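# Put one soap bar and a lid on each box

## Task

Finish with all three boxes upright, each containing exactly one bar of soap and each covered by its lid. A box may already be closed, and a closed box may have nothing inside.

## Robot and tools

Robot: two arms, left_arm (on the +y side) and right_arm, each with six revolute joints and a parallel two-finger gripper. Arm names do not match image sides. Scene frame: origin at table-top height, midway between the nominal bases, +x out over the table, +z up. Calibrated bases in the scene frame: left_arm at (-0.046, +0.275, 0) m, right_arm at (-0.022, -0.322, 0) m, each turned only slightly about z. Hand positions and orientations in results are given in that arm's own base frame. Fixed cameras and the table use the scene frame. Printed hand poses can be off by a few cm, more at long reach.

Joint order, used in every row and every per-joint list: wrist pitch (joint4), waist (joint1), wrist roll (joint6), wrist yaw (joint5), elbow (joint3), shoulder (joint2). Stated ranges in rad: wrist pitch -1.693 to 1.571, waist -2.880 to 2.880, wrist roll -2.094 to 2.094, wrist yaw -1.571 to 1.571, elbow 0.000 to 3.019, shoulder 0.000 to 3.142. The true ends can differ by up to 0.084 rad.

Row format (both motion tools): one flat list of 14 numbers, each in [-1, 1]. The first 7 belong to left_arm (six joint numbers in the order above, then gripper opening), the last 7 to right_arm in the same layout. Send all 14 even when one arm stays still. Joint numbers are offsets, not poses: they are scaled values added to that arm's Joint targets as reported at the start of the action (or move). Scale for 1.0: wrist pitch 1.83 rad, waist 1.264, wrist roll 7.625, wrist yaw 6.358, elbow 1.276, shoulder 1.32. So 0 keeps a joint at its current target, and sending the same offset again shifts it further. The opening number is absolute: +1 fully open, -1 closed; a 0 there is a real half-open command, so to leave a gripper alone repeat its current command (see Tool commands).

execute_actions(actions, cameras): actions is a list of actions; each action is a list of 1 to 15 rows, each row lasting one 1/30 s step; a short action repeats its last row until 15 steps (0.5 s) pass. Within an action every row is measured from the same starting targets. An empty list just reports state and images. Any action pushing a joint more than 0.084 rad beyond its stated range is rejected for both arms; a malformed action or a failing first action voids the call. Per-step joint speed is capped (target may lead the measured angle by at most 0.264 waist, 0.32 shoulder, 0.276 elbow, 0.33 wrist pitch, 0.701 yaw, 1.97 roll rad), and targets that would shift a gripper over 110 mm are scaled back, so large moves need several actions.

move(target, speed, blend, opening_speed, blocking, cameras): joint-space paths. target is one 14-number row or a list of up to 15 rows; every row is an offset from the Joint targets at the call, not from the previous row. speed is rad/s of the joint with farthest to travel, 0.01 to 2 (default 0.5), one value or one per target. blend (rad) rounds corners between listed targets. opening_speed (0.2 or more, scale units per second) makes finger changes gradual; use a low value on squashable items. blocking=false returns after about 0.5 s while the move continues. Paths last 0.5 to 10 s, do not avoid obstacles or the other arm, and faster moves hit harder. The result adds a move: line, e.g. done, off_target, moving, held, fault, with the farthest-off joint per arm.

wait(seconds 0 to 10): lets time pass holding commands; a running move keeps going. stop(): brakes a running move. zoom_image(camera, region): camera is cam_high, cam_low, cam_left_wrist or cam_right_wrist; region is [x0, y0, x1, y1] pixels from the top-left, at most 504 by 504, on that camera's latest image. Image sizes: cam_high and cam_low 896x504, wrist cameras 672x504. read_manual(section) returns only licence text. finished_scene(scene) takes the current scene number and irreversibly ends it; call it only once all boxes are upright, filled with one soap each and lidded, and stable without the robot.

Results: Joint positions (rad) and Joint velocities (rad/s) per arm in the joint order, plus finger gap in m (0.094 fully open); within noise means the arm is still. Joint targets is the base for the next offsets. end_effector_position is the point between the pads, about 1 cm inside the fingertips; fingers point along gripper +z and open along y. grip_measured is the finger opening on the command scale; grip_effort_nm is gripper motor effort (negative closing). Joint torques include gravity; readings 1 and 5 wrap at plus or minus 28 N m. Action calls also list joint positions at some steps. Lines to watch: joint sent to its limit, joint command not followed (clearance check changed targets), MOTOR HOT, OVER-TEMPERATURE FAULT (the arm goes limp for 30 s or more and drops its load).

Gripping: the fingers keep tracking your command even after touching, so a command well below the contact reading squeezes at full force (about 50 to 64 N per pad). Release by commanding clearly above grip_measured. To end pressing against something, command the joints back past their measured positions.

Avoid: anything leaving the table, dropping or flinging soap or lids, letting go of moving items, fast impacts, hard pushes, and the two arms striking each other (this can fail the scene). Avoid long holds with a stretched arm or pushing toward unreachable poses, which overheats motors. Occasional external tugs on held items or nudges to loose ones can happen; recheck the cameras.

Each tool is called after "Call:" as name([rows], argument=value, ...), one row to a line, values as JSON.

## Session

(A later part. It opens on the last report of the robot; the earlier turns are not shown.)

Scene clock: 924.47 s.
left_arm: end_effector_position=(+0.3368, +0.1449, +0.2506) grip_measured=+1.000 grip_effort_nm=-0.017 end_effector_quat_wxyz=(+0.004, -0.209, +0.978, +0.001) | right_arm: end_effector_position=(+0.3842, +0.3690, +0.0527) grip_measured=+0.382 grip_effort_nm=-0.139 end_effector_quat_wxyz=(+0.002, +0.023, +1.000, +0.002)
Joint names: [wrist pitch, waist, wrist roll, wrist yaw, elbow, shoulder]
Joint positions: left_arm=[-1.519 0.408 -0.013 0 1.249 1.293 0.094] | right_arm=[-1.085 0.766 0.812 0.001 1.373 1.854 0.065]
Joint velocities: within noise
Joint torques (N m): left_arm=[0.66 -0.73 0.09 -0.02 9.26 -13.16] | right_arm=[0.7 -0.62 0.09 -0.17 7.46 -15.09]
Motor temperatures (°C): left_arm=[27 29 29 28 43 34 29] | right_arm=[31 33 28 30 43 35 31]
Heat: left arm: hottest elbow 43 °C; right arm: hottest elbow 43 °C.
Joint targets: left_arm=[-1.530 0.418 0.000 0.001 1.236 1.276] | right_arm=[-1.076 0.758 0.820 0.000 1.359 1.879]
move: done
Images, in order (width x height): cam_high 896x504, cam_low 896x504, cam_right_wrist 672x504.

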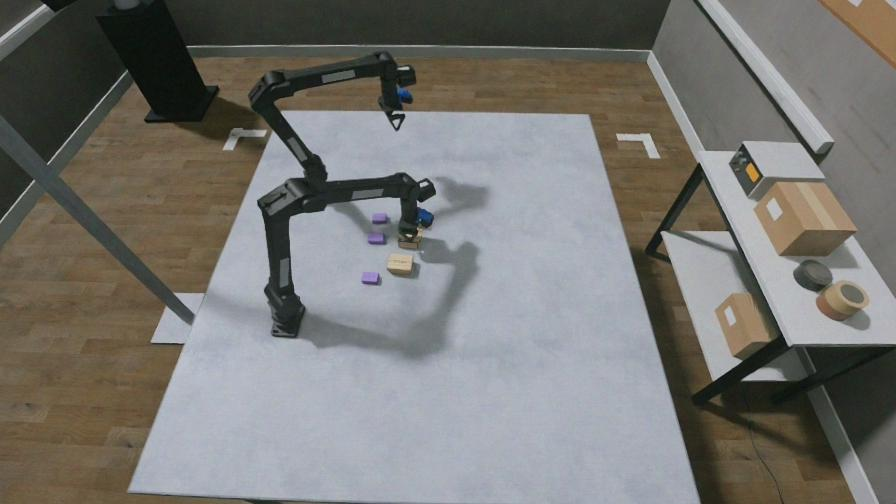

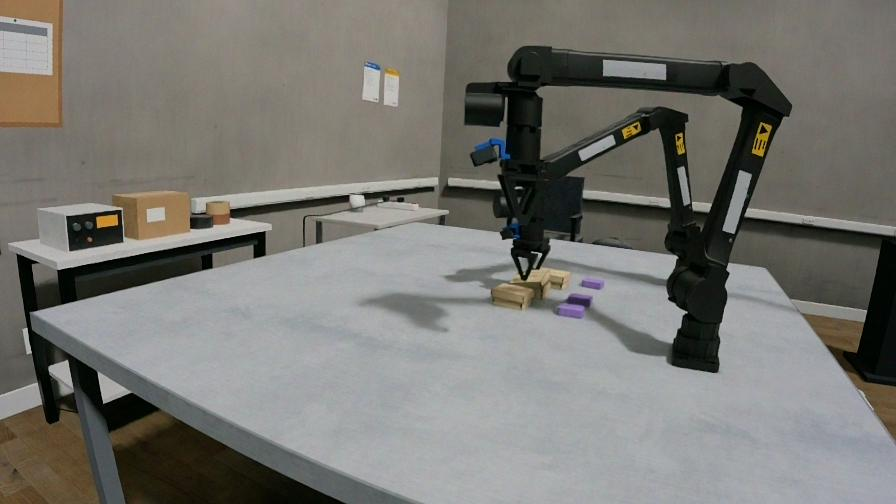

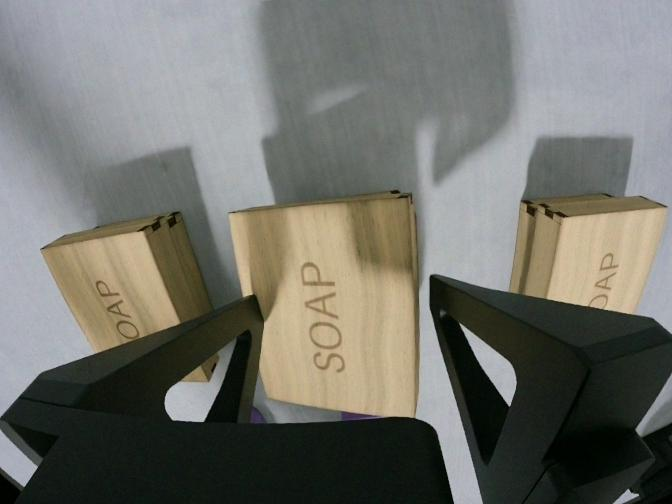

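Call:
move([
  [0,0,0,0,0,0,1,-0.024,-0.008,0,0,0.0635,-0.036,0.38],
  [0,0,0,0,0,0,1,-0.024,-0.003,0,0,0.0635,-0.036,0.9],
  [0,0,0,0,0,0,1,0.005,-0.003,0,0,-0.0035,0.0034,0.9],
  [0,0,0,0,0,0,1,0.005,-0.003,0,0,-0.0035,0.0034,0.36],
], opening_speed=0.3, speed=0.06, cameras=["cam_low","cam_right_wrist"])

Call:
zoom_image(camera="cam_low", region=[490, 240, 570, 300])

Scene clock: 947.67 s.
left_arm: end_effector_position=(+0.3368, +0.1449, +0.2506) grip_measured=+1.000 grip_effort_nm=-0.012 end_effector_quat_wxyz=(+0.004, -0.209, +0.978, +0.001) | right_arm: end_effector_position=(+0.3878, +0.3654, +0.0482) grip_measured=+0.370 grip_effort_nm=-0.540 end_effector_quat_wxyz=(+0.002, +0.028, +1.000, +0.002)
Joint names: [wrist pitch, waist, wrist roll, wrist yaw, elbow, shoulder]
Joint positions: left_arm=[-1.519 0.408 -0.013 0 1.249 1.293 0.094] | right_arm=[-1.073 0.756 0.812 0 1.367 1.859 0.064]
Joint velocities: within noise
Joint torques (N m): left_arm=[0.66 -0.79 0.09 -0.02 9.26 -13.22] | right_arm=[0.59 -0.15 0.09 -0.12 7.53 -15.15]
Motor temperatures (°C): left_arm=[27 29 29 28 43 34 29] | right_arm=[31 33 28 30 43 36 31]
Heat: left arm: hottest elbow 43 °C; right arm: hottest elbow 43 °C.
Joint targets: left_arm=[-1.530 0.418 0.000 0.001 1.236 1.276] | right_arm=[-1.067 0.754 0.820 0.000 1.354 1.884]
move: done; target 2's new numbers were sent with right_arm's elbow 0.054 rad from that target
Images, in order (width x height): cam_low 896x504, cam_right_wrist 672x504.

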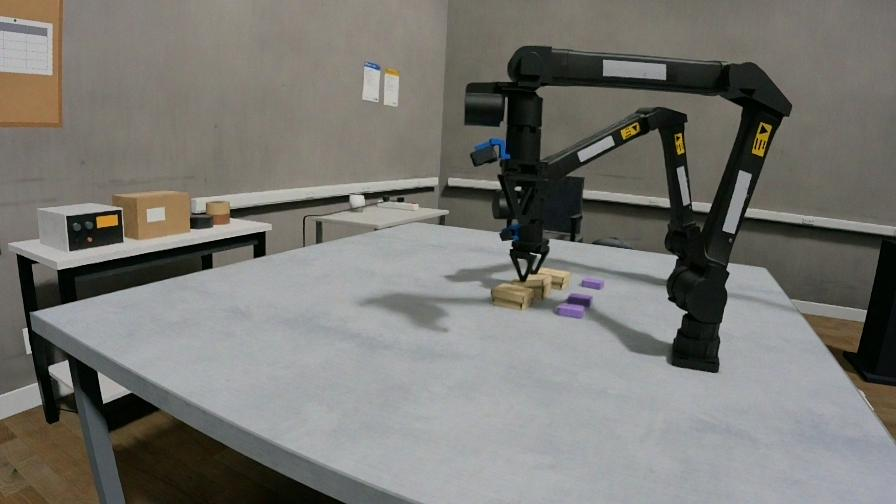

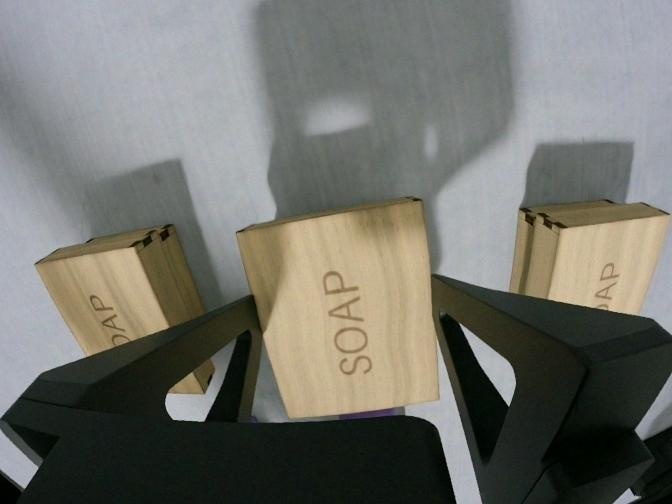

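Scaled by 6.300 from the camera's 896x504 image, which has a finer 1280x720 frame.

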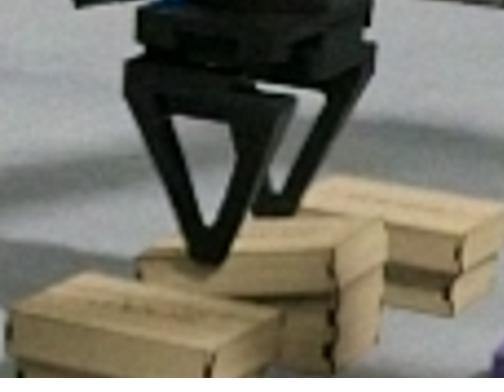

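Call:
move([
  [0,0,0,0,0,0,1,0,0,0,0,0,0,0.22],
], opening_speed=0.2, cameras=["cam_low","cam_right_wrist","cam_high"])

Call:
zoom_image(camera="cam_low", region=[490, 240, 570, 300])

Call:
zoom_image(camera="cam_high", region=[370, 200, 450, 290])

Scene clock: 962.30 s.
left_arm: end_effector_position=(+0.3368, +0.1449, +0.2506) grip_measured=+1.000 grip_effort_nm=-0.012 end_effector_quat_wxyz=(+0.004, -0.209, +0.978, +0.001) | right_arm: end_effector_position=(+0.3878, +0.3654, +0.0482) grip_measured=+0.324 grip_effort_nm=-1.067 end_effector_quat_wxyz=(+0.002, +0.028, +1.000, +0.002)
Joint names: [wrist pitch, waist, wrist roll, wrist yaw, elbow, shoulder]
Joint positions: left_arm=[-1.519 0.408 -0.013 0 1.249 1.293 0.094] | right_arm=[-1.073 0.756 0.812 0 1.367 1.859 0.062]
Joint velocities: within noise
Joint torques (N m): left_arm=[0.66 -0.85 0.09 -0.02 9.25 -13.16] | right_arm=[0.61 -0.15 0.1 -0.12 7.51 -15.21]
Motor temperatures (°C): left_arm=[27 29 29 28 43 34 29] | right_arm=[31 33 28 30 43 36 31]
Heat: left arm: hottest elbow 43 °C; right arm: hottest elbow 43 °C.
Joint targets: left_arm=[-1.530 0.418 0.000 0.001 1.236 1.276] | right_arm=[-1.067 0.754 0.820 0.000 1.354 1.884]
move: done
Images, in order (width x height): cam_high 896x504, cam_low 896x504, cam_right_wrist 672x504.

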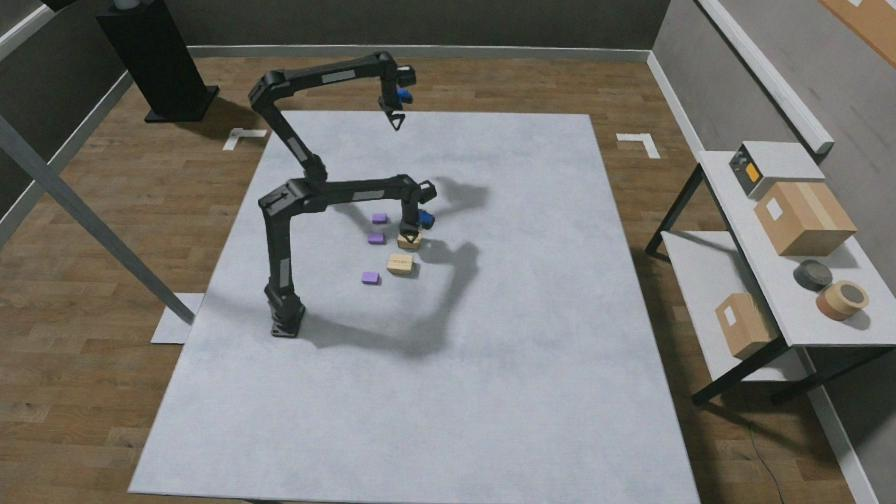

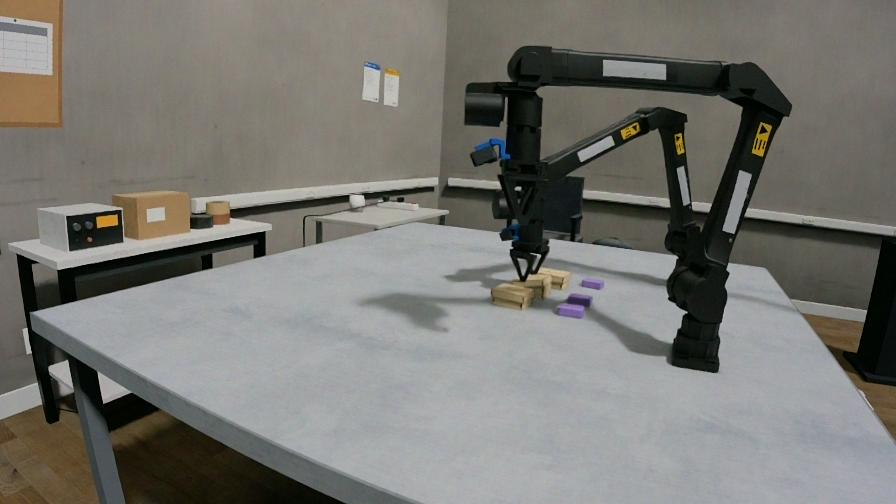

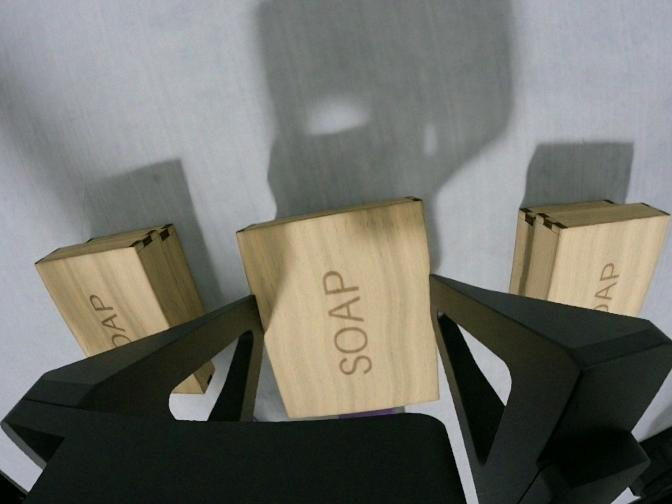

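Scaled by 6.300 from the camera's 896x504 image, which has a finer 1280x720 frame.

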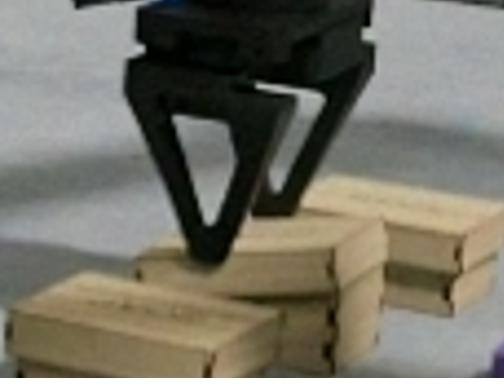

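Scaled by 5.600 from the camera's 896x504 image, which has a finer 1280x720 frame.

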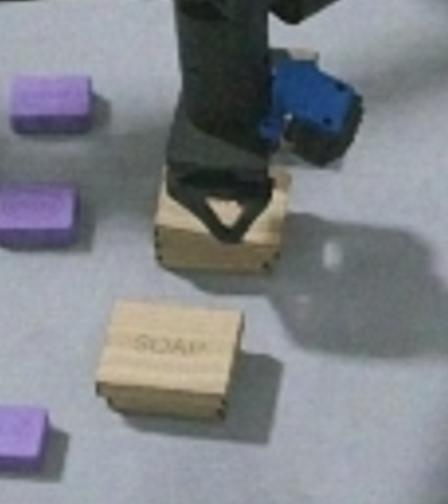

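Call:
move([
  [0,0,0,0,0,0,1,0,0,0,0,0,0,0.6],
], opening_speed=0.3, cameras=["cam_low","cam_right_wrist","cam_high"])

Call:
zoom_image(camera="cam_low", region=[490, 240, 570, 300])

Call:
zoom_image(camera="cam_high", region=[370, 200, 450, 290])

Scene clock: 989.63 s.
left_arm: end_effector_position=(+0.3368, +0.1449, +0.2506) grip_measured=+1.000 grip_effort_nm=-0.012 end_effector_quat_wxyz=(+0.004, -0.209, +0.978, +0.001) | right_arm: end_effector_position=(+0.3878, +0.3654, +0.0482) grip_measured=+0.598 grip_effort_nm=0.037 end_effector_quat_wxyz=(+0.002, +0.028, +1.000, +0.002)
Joint names: [wrist pitch, waist, wrist roll, wrist yaw, elbow, shoulder]
Joint positions: left_arm=[-1.519 0.408 -0.013 0 1.249 1.293 0.094] | right_arm=[-1.073 0.756 0.812 0 1.367 1.859 0.075]
Joint velocities: within noise
Joint torques (N m): left_arm=[0.65 -0.79 0.09 -0.02 9.25 -13.22] | right_arm=[0.59 -0.09 0.09 -0.12 7.53 -15.21]
Motor temperatures (°C): left_arm=[27 29 29 28 43 34 29] | right_arm=[31 33 28 30 43 36 32]
Heat: left arm: hottest elbow 43 °C; right arm: hottest elbow 43 °C.
Joint targets: left_arm=[-1.530 0.418 0.000 0.001 1.236 1.276] | right_arm=[-1.067 0.754 0.820 0.000 1.354 1.884]
move: done
Images, in order (width x height): cam_high 896x504, cam_low 896x504, cam_right_wrist 672x504.

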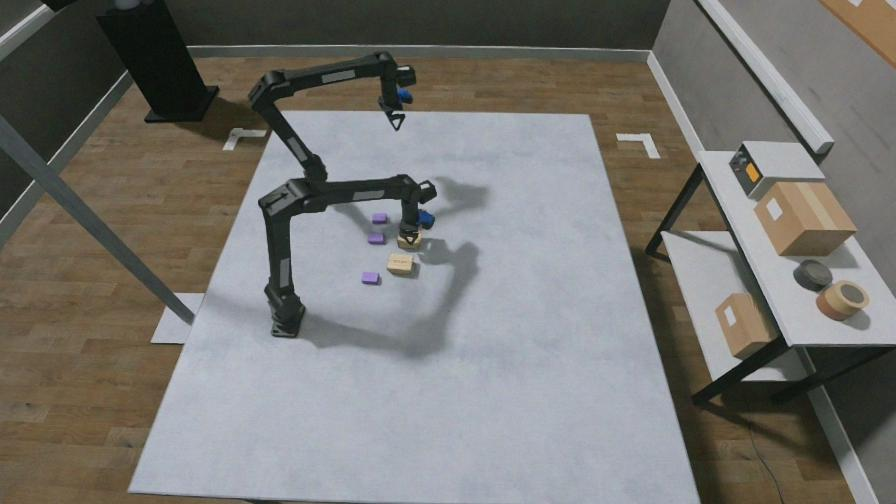

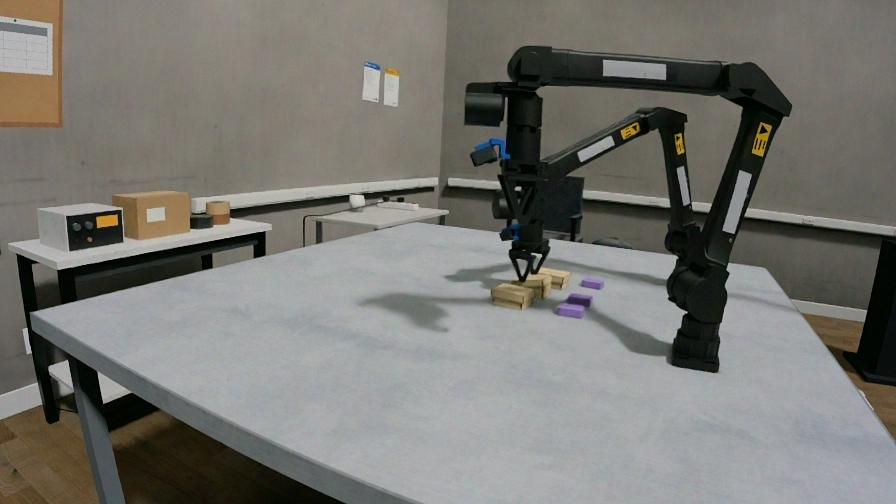

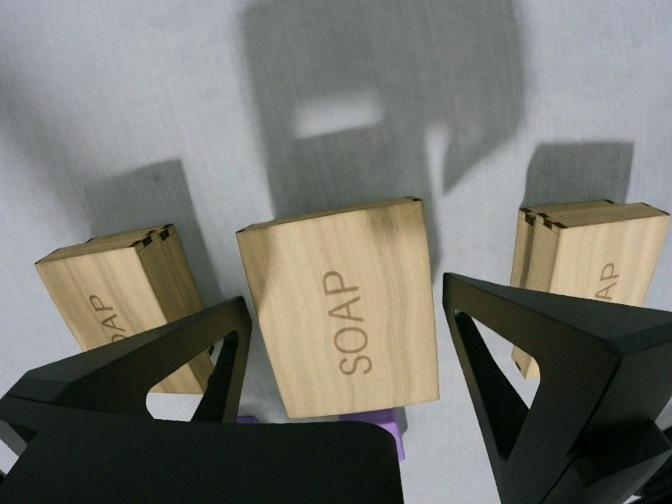

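Scaled by 6.300 from the camera's 896x504 image, which has a finer 1280x720 frame.

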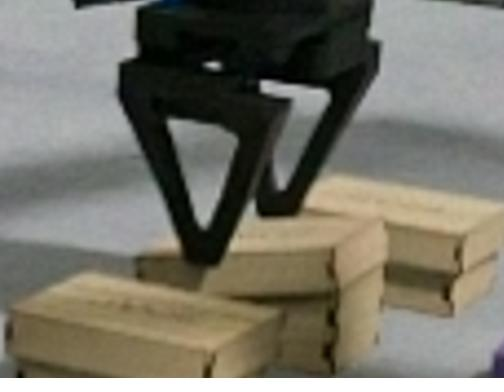

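Scaled by 5.600 from the camera's 896x504 image, which has a finer 1280x720 frame.

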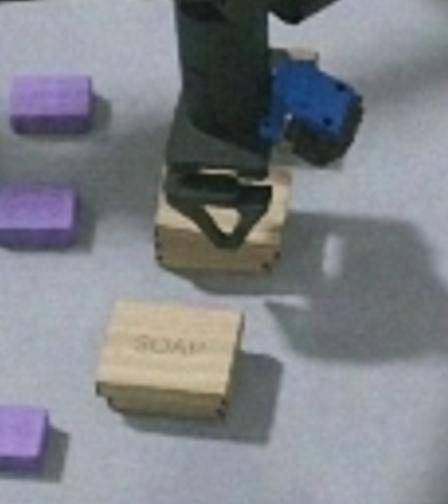

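Call:
zoom_image(camera="cam_low", region=[510, 255, 555, 295])

Call:
execute_actions(actions=[], cameras=["cam_left_wrist"])

Scaled by 11.200 from the camera's 896x504 image, which has a finer 1280x720 frame.

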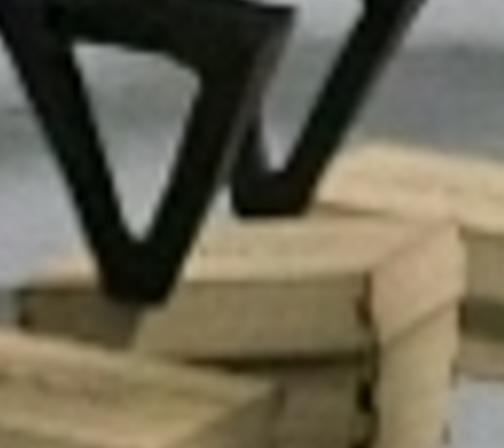

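Scene clock: 1010.67 s.
left_arm: end_effector_position=(+0.3368, +0.1449, +0.2506) grip_measured=+1.000 grip_effort_nm=-0.017 end_effector_quat_wxyz=(+0.004, -0.209, +0.978, +0.001) | right_arm: end_effector_position=(+0.3878, +0.3654, +0.0482) grip_measured=+0.598 grip_effort_nm=0.037 end_effector_quat_wxyz=(+0.002, +0.028, +1.000, +0.002)
Joint names: [wrist pitch, waist, wrist roll, wrist yaw, elbow, shoulder]
Joint positions: left_arm=[-1.519 0.408 -0.013 0 1.249 1.293 0.094] | right_arm=[-1.073 0.756 0.812 0 1.367 1.859 0.075]
Joint velocities: within noise
Joint torques (N m): left_arm=[0.65 -0.79 0.09 -0.02 9.26 -13.22] | right_arm=[0.59 -0.09 0.09 -0.12 7.53 -15.15]
Motor temperatures (°C): left_arm=[27 29 29 28 43 34 29] | right_arm=[31 33 28 30 42 36 31]
Heat: left arm: hottest elbow 43 °C; right arm: hottest elbow 42 °C.
Joint targets: left_arm=[-1.530 0.418 0.000 0.001 1.236 1.276] | right_arm=[-1.067 0.754 0.820 0.000 1.354 1.884]
Tool commands: left_gripper/opening=+1.0 right_gripper/opening=+0.6
Images, in order (width x height): cam_left_wrist 672x504.

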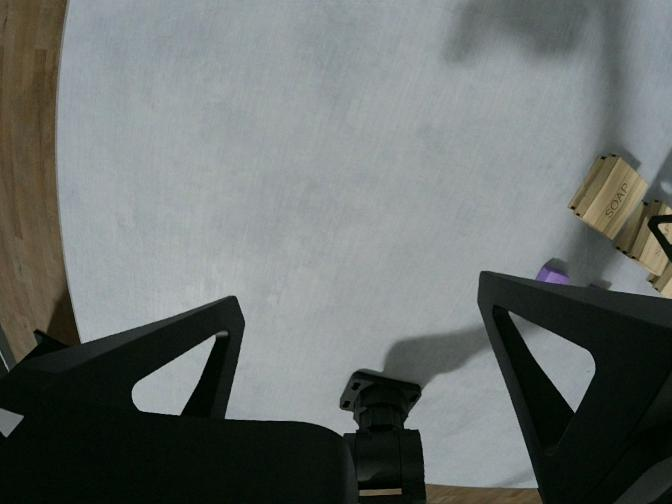

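Call:
zoom_image(camera="cam_high", region=[385, 225, 430, 285])

Call:
zoom_image(camera="cam_left_wrist", region=[552, 140, 672, 300])

This scene's latest camera images include none from cam_high. They are from: cam_left_wrist. cam_high's image comes with the result of a call that names it in "cameras".

Scaled by 3.150 from the camera's 672x504 image, which has a finer 960x720 frame.

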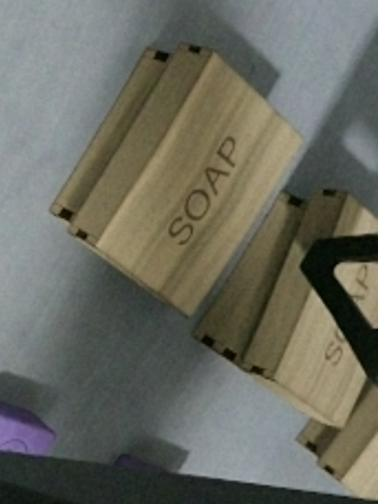

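Call:
move([
  [0,0,0,0,0,0,1,0,0,0,0,0,0,0.22],
  [0,0,0,0,0,0,1,0,0.0095,0,0,-0.005,-0.032,0.22],
  [0,0,0,0,0,0,1,0.003,0.0095,0,0,-0.018,-0.020,0.22],
], opening_speed=0.3, speed=0.03, cameras=["cam_low","cam_left_wrist"])

Call:
zoom_image(camera="cam_left_wrist", region=[552, 140, 672, 300])

Call:
zoom_image(camera="cam_low", region=[490, 240, 570, 300])

Scene clock: 1049.37 s.
left_arm: end_effector_position=(+0.3368, +0.1449, +0.2506) grip_measured=+1.000 grip_effort_nm=-0.017 end_effector_quat_wxyz=(+0.004, -0.209, +0.978, +0.001) | right_arm: end_effector_position=(+0.3855, +0.3651, +0.0476) grip_measured=+0.324 grip_effort_nm=-1.082 end_effector_quat_wxyz=(+0.003, +0.026, +1.000, +0.003)
Joint names: [wrist pitch, waist, wrist roll, wrist yaw, elbow, shoulder]
Joint positions: left_arm=[-1.519 0.408 -0.013 0 1.249 1.293 0.094] | right_arm=[-1.066 0.759 0.812 0 1.358 1.854 0.062]
Joint velocities: within noise
Joint torques (N m): left_arm=[0.65 -0.73 0.09 -0.02 9.26 -13.27] | right_arm=[0.51 0.73 0.09 -0.12 6.34 -16.85]
Motor temperatures (°C): left_arm=[27 29 29 28 43 34 29] | right_arm=[31 33 28 30 42 36 31]
Heat: left arm: hottest elbow 43 °C; right arm: hottest elbow 42 °C.
Joint targets: left_arm=[-1.530 0.418 0.000 0.001 1.236 1.276] | right_arm=[-1.062 0.766 0.820 0.000 1.331 1.858]
move: done
Images, in order (width x height): cam_low 896x504, cam_left_wrist 672x504.

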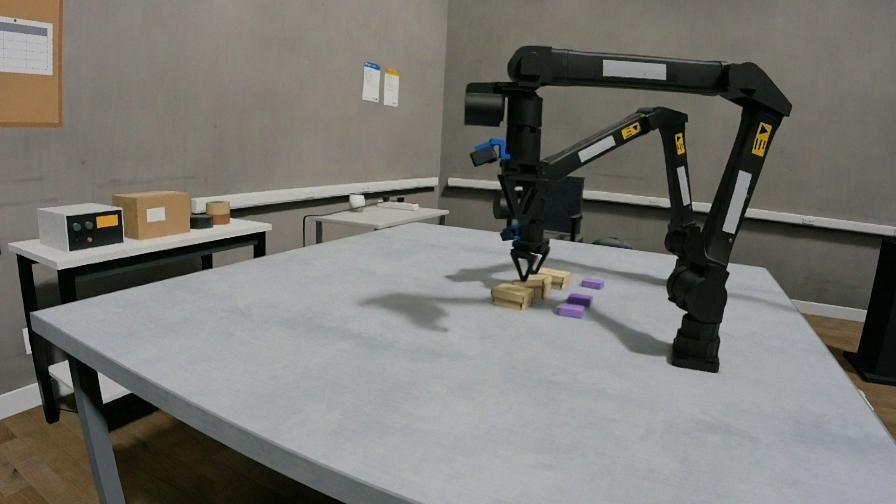

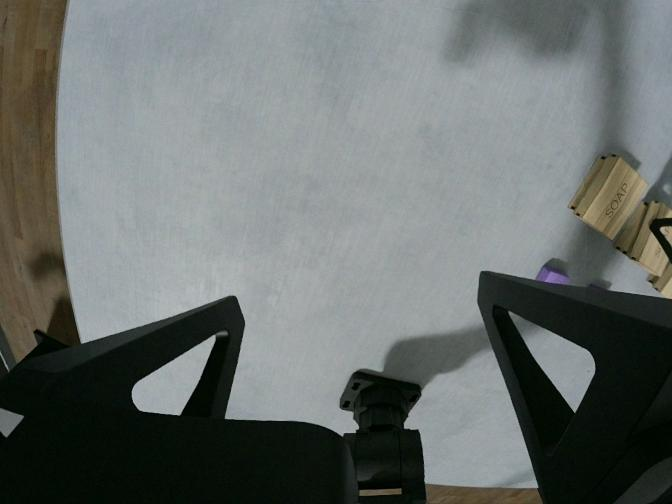

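Scaled by 3.150 from the camera's 672x504 image, which has a finer 960x720 frame.

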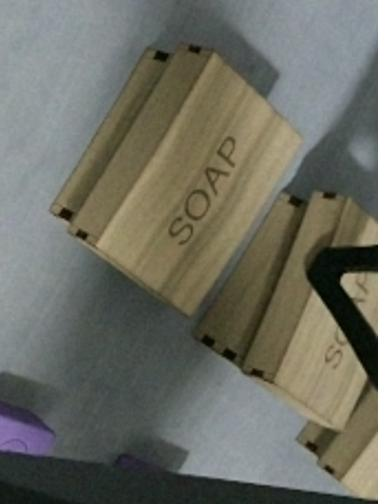

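Scaled by 6.300 from the camera's 896x504 image, which has a finer 1280x720 frame.

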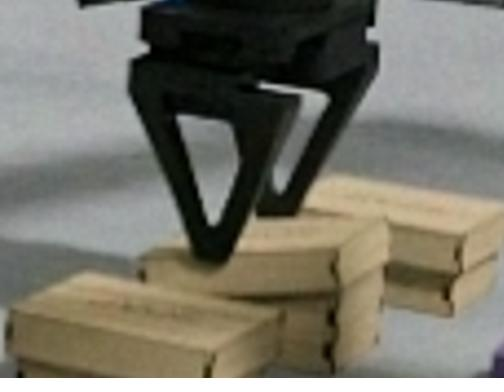

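Call:
move([
  [0,0,0,0,0,0,1,0.003,0,0,0,-0.02,0.0,0.22],
  [0,0,0,0,0,0,1,0.003,0,0,0,-0.02,0.008,0.22],
], speed=0.03, cameras=["cam_low","cam_left_wrist"])

Call:
zoom_image(camera="cam_left_wrist", region=[552, 140, 672, 300])

Call:
zoom_image(camera="cam_low", region=[490, 240, 570, 300])

Scene clock: 1063.27 s.
left_arm: end_effector_position=(+0.3368, +0.1449, +0.2506) grip_measured=+1.000 grip_effort_nm=-0.012 end_effector_quat_wxyz=(+0.004, -0.209, +0.978, +0.001) | right_arm: end_effector_position=(+0.3833, +0.3631, +0.0476) grip_measured=+0.324 grip_effort_nm=-1.072 end_effector_quat_wxyz=(+0.005, +0.026, +1.000, +0.005)
Joint names: [wrist pitch, waist, wrist roll, wrist yaw, elbow, shoulder]
Joint positions: left_arm=[-1.519 0.408 -0.013 0 1.249 1.293 0.094] | right_arm=[-1.055 0.759 0.812 0 1.343 1.844 0.062]
Joint velocities: within noise
Joint torques (N m): left_arm=[0.65 -0.79 0.1 -0.02 9.26 -13.22] | right_arm=[0.35 0.67 0.09 -0.12 5.55 -15.03]
Motor temperatures (°C): left_arm=[27 29 29 28 43 34 29] | right_arm=[31 33 28 30 43 35 31]
Heat: left arm: hottest elbow 43 °C; right arm: hottest elbow 43 °C.
Joint targets: left_arm=[-1.530 0.418 0.000 0.001 1.236 1.276] | right_arm=[-1.056 0.766 0.820 0.000 1.306 1.868]
move: off_target (right_arm); right_arm: the elbow is farthest, 0.037 rad from its target
Images, in order (width x height): cam_low 896x504, cam_left_wrist 672x504.

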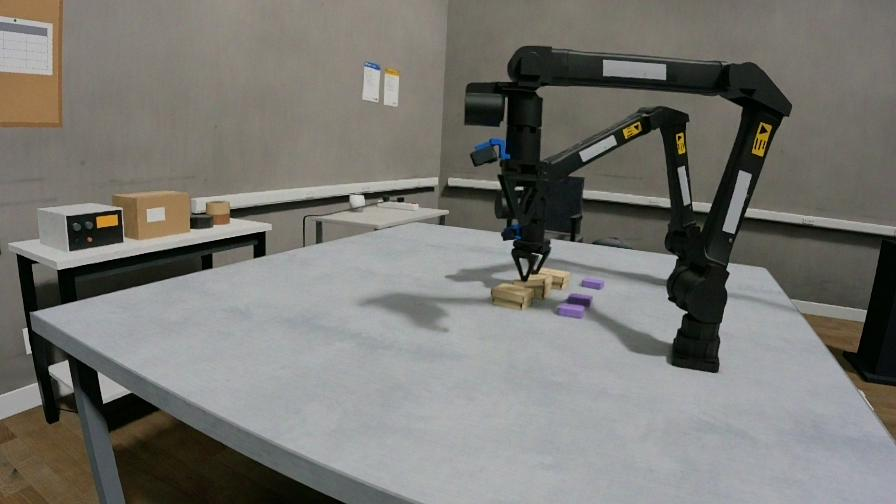

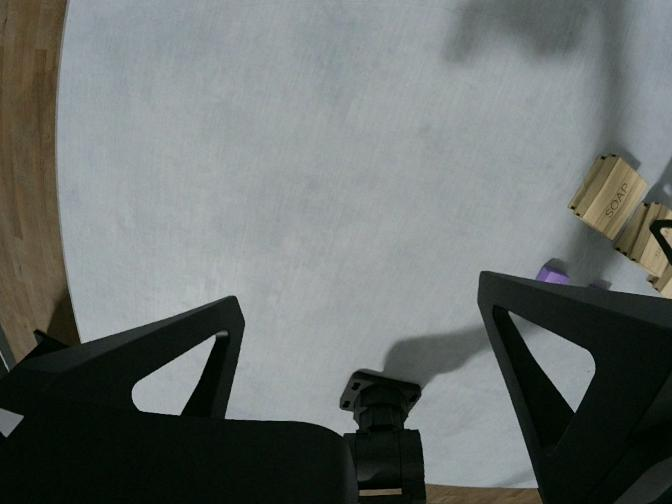

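Scaled by 3.150 from the camera's 672x504 image, which has a finer 960x720 frame.

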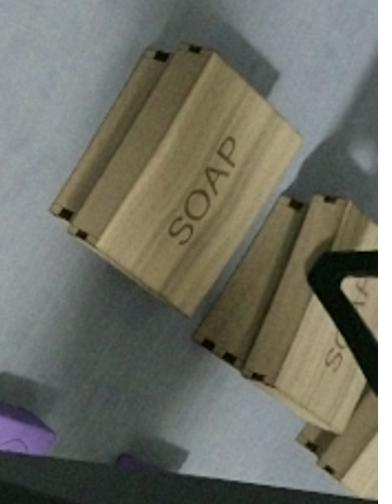

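Scaled by 6.300 from the camera's 896x504 image, which has a finer 1280x720 frame.

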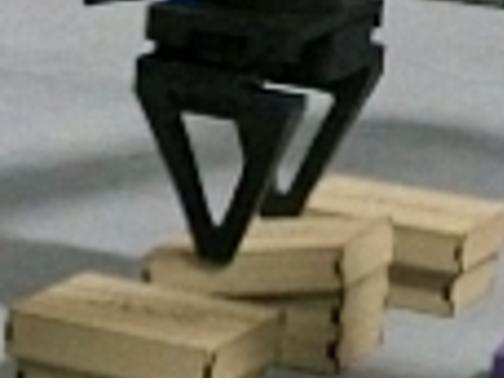

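Call:
move([
  [0,0,0,0,0,0,1,0,0,0,0,0,0,0.55],
], opening_speed=0.3, cameras=["cam_low","cam_left_wrist"])

Call:
zoom_image(camera="cam_left_wrist", region=[552, 140, 672, 300])

Call:
zoom_image(camera="cam_low", region=[490, 240, 570, 300])

Scene clock: 1073.30 s.
left_arm: end_effector_position=(+0.3368, +0.1449, +0.2506) grip_measured=+1.000 grip_effort_nm=-0.017 end_effector_quat_wxyz=(+0.004, -0.209, +0.978, +0.001) | right_arm: end_effector_position=(+0.3755, +0.3557, +0.0390) grip_measured=+0.548 grip_effort_nm=0.042 end_effector_quat_wxyz=(-0.004, +0.026, +1.000, -0.003)
Joint names: [wrist pitch, waist, wrist roll, wrist yaw, elbow, shoulder]
Joint positions: left_arm=[-1.519 0.408 -0.013 0 1.249 1.293 0.094] | right_arm=[-1.054 0.759 0.812 0 1.318 1.844 0.073]
Joint velocities: within noise
Joint torques (N m): left_arm=[0.66 -0.73 0.1 -0.02 9.25 -13.22] | right_arm=[0.27 0.73 0.1 -0.11 7.43 -14.86]
Motor temperatures (°C): left_arm=[27 29 29 28 43 34 29] | right_arm=[31 33 28 30 43 35 32]
Heat: left arm: hottest elbow 43 °C; right arm: hottest elbow 43 °C.
Joint targets: left_arm=[-1.530 0.418 0.000 0.001 1.236 1.276] | right_arm=[-1.056 0.766 0.820 0.000 1.306 1.868]
move: done
Images, in order (width x height): cam_low 896x504, cam_left_wrist 672x504.

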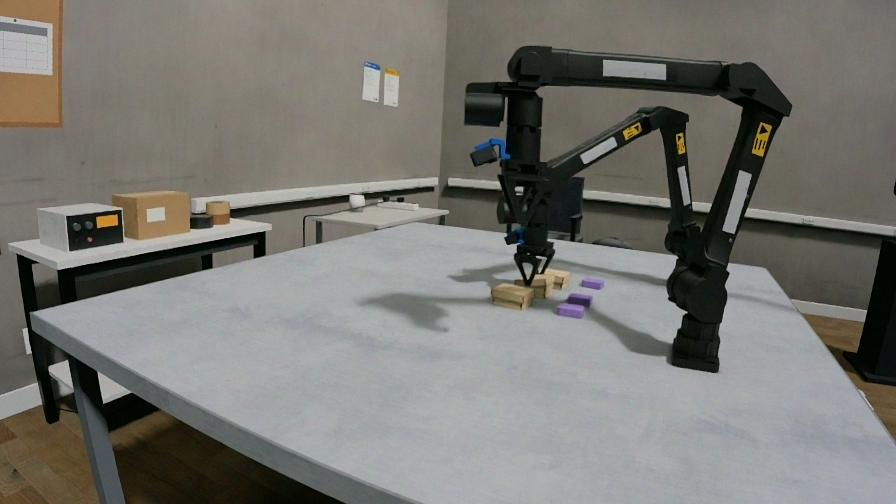

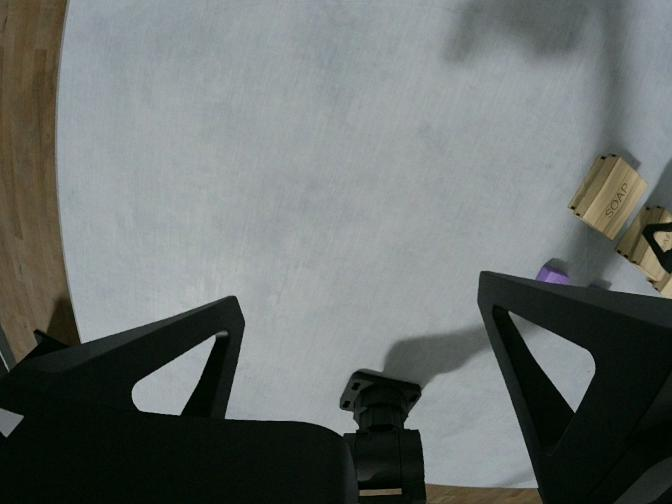

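Scaled by 3.150 from the camera's 672x504 image, which has a finer 960x720 frame.

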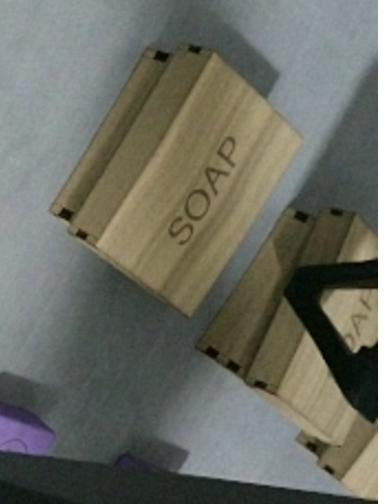

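Scaled by 6.300 from the camera's 896x504 image, which has a finer 1280x720 frame.

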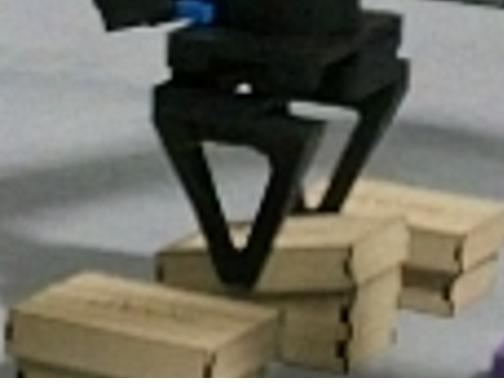

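Call:
execute_actions(actions=[], cameras=["cam_right_wrist","cam_high"])

Call:
zoom_image(camera="cam_right_wrist", region=[200, 160, 480, 440])

Call:
zoom_image(camera="cam_high", region=[385, 225, 430, 285])

Scene clock: 1088.33 s.
left_arm: end_effector_position=(+0.3368, +0.1449, +0.2506) grip_measured=+1.000 grip_effort_nm=-0.017 end_effector_quat_wxyz=(+0.004, -0.209, +0.978, +0.001) | right_arm: end_effector_position=(+0.3755, +0.3557, +0.0390) grip_measured=+0.548 grip_effort_nm=0.037 end_effector_quat_wxyz=(-0.004, +0.026, +1.000, -0.003)
Joint names: [wrist pitch, waist, wrist roll, wrist yaw, elbow, shoulder]
Joint positions: left_arm=[-1.519 0.408 -0.013 0 1.249 1.293 0.094] | right_arm=[-1.054 0.759 0.812 0 1.318 1.844 0.073]
Joint velocities: within noise
Joint torques (N m): left_arm=[0.65 -0.85 0.09 -0.02 9.26 -13.27] | right_arm=[0.29 0.73 0.1 -0.11 7.42 -14.86]
Motor temperatures (°C): left_arm=[27 29 29 28 43 34 29] | right_arm=[31 33 28 30 42 35 31]
Heat: left arm: hottest elbow 43 °C; right arm: hottest elbow 42 °C.
Joint targets: left_arm=[-1.530 0.418 0.000 0.001 1.236 1.276] | right_arm=[-1.056 0.766 0.820 0.000 1.306 1.868]
Tool commands: left_gripper/opening=+1.0 right_gripper/opening=+0.55
Images, in order (width x height): cam_high 896x504, cam_right_wrist 672x504.

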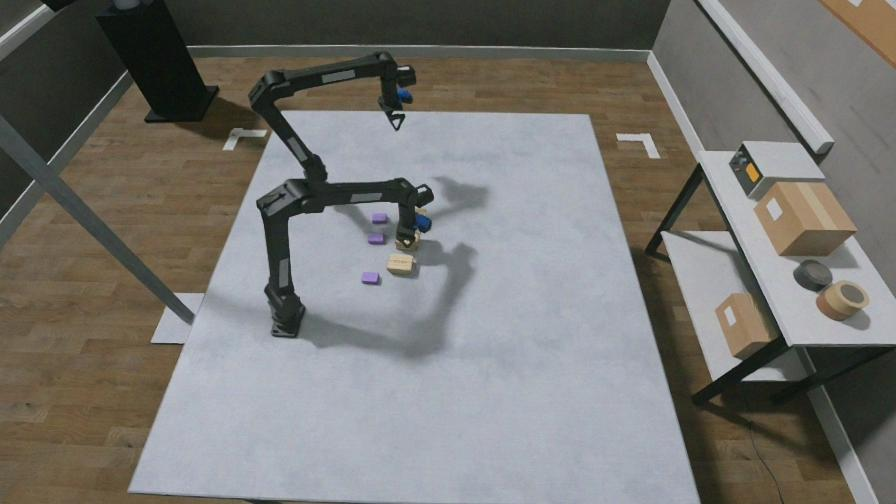

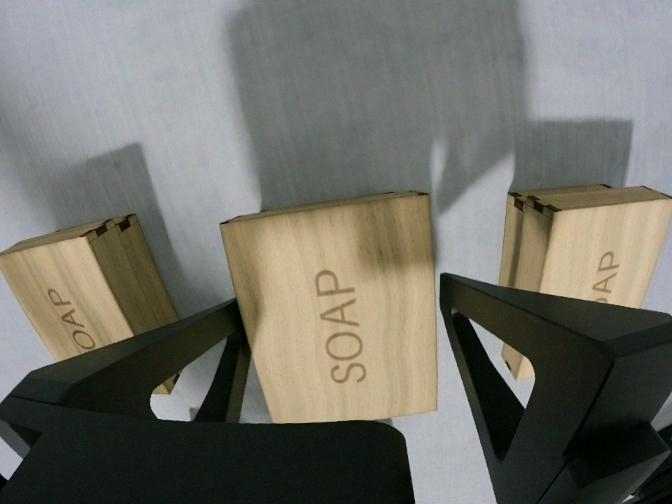

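Scaled by 1.800 from the camera's 672x504 image, which has a finer 960x720 frame.

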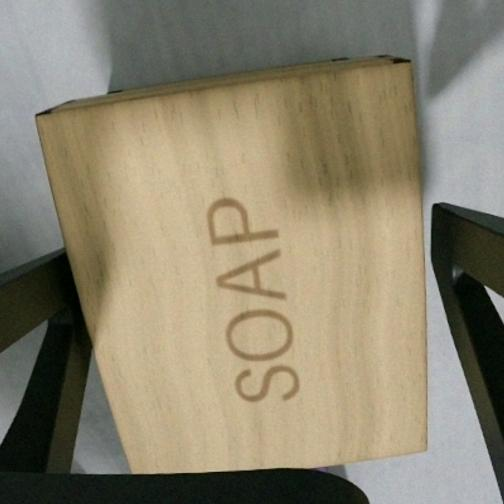

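Scaled by 8.400 from the camera's 896x504 image, which has a finer 1280x720 frame.

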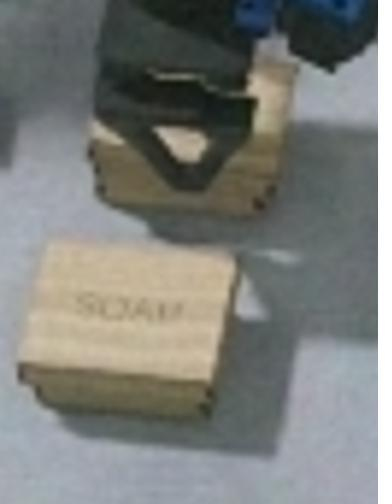

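Call:
move([
  [0,0,0,0,0,0,1,0,0,0,0,0,0,0.8],
  [0,0,0,0,0,0,1,-0.05,0,0,0,0.12,-0.06,0.8],
  [0,0,0,0,0,0,1,-0.2,-0.3,0,0,0.2,-0.09,0.8],
], opening_speed=0.4, speed=[0.2,0.15,0.6], cameras=["cam_low","cam_high","cam_left_wrist"])

Call:
zoom_image(camera="cam_high", region=[385, 215, 435, 285])

Call:
zoom_image(camera="cam_low", region=[490, 240, 570, 300])

Call:
zoom_image(camera="cam_left_wrist", region=[552, 140, 672, 300])

Scene clock: 1112.20 s.
left_arm: end_effector_position=(+0.3368, +0.1449, +0.2506) grip_measured=+1.000 grip_effort_nm=-0.017 end_effector_quat_wxyz=(+0.004, -0.209, +0.978, +0.001) | right_arm: end_effector_position=(+0.4695, +0.1876, +0.1511) grip_measured=+0.798 grip_effort_nm=0.046 end_effector_quat_wxyz=(-0.039, +0.213, +0.976, -0.026)
Joint names: [wrist pitch, waist, wrist roll, wrist yaw, elbow, shoulder]
Joint positions: left_arm=[-1.519 0.408 -0.013 0 1.249 1.293 0.094] | right_arm=[-1.415 0.381 0.812 0 1.507 1.756 0.084]
Joint velocities: within noise
Joint torques (N m): left_arm=[0.65 -0.79 0.1 -0.02 9.26 -13.22] | right_arm=[-0.21 0.67 0.1 -0.11 13.87 -16.62]
Motor temperatures (°C): left_arm=[27 29 29 28 43 34 29] | right_arm=[30 33 28 30 43 35 31]
Heat: left arm: hottest elbow 43 °C; right arm: hottest elbow 43 °C.
Joint targets: left_arm=[-1.530 0.418 0.000 0.001 1.236 1.276] | right_arm=[-1.422 0.387 0.820 0.000 1.561 1.749]
move: off_target (right_arm); right_arm: the elbow is farthest, 0.055 rad from its target
Images, in order (width x height): cam_high 896x504, cam_low 896x504, cam_left_wrist 672x504.

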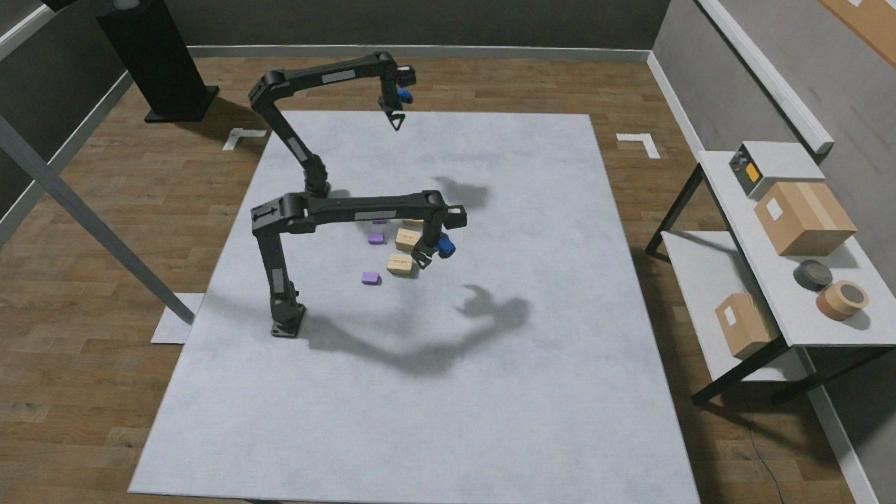

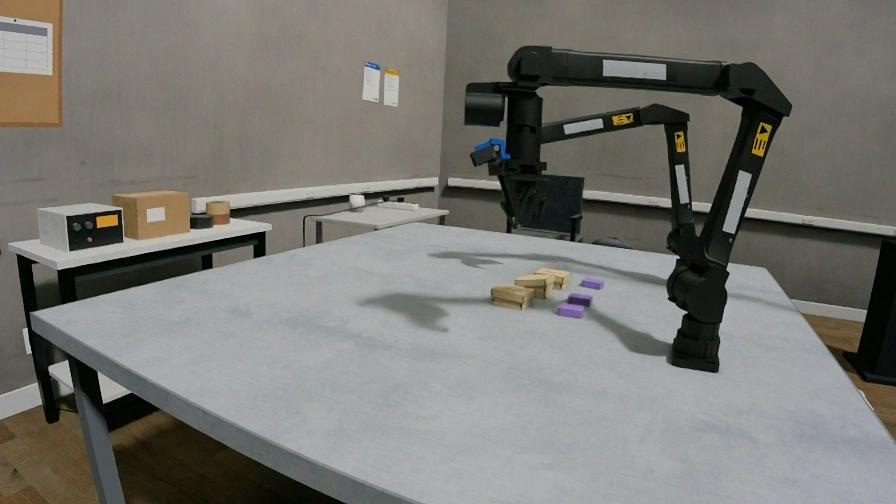

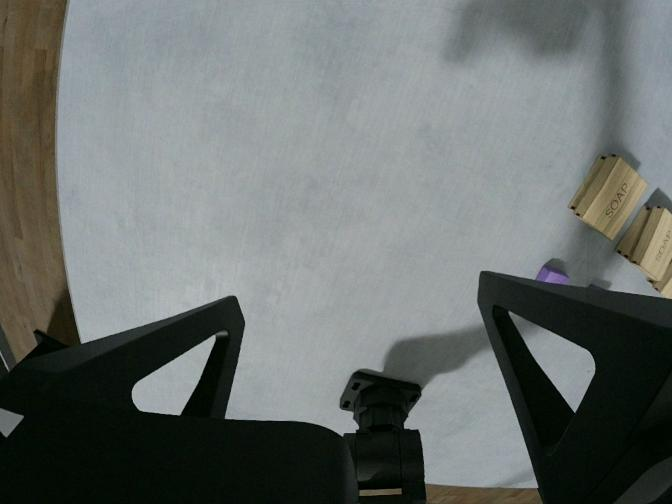

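Scaled by 7.200 from the camera's 896x504 image, which has a finer 1280x720 frame.

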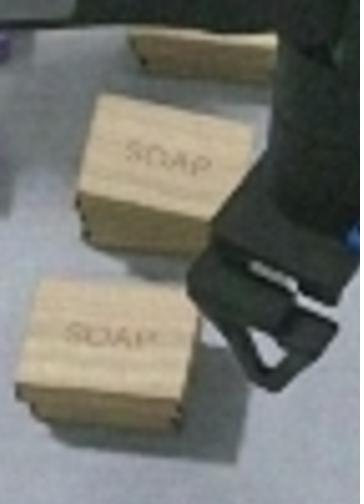

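Scaled by 6.300 from the camera's 896x504 image, which has a finer 1280x720 frame.

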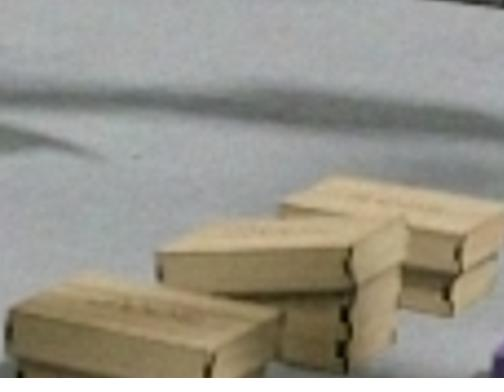

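Scaled by 3.150 from the camera's 672x504 image, which has a finer 960x720 frame.

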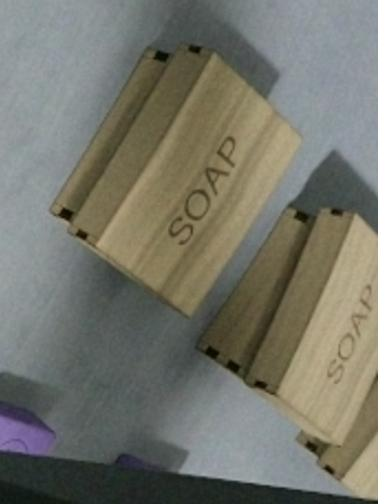

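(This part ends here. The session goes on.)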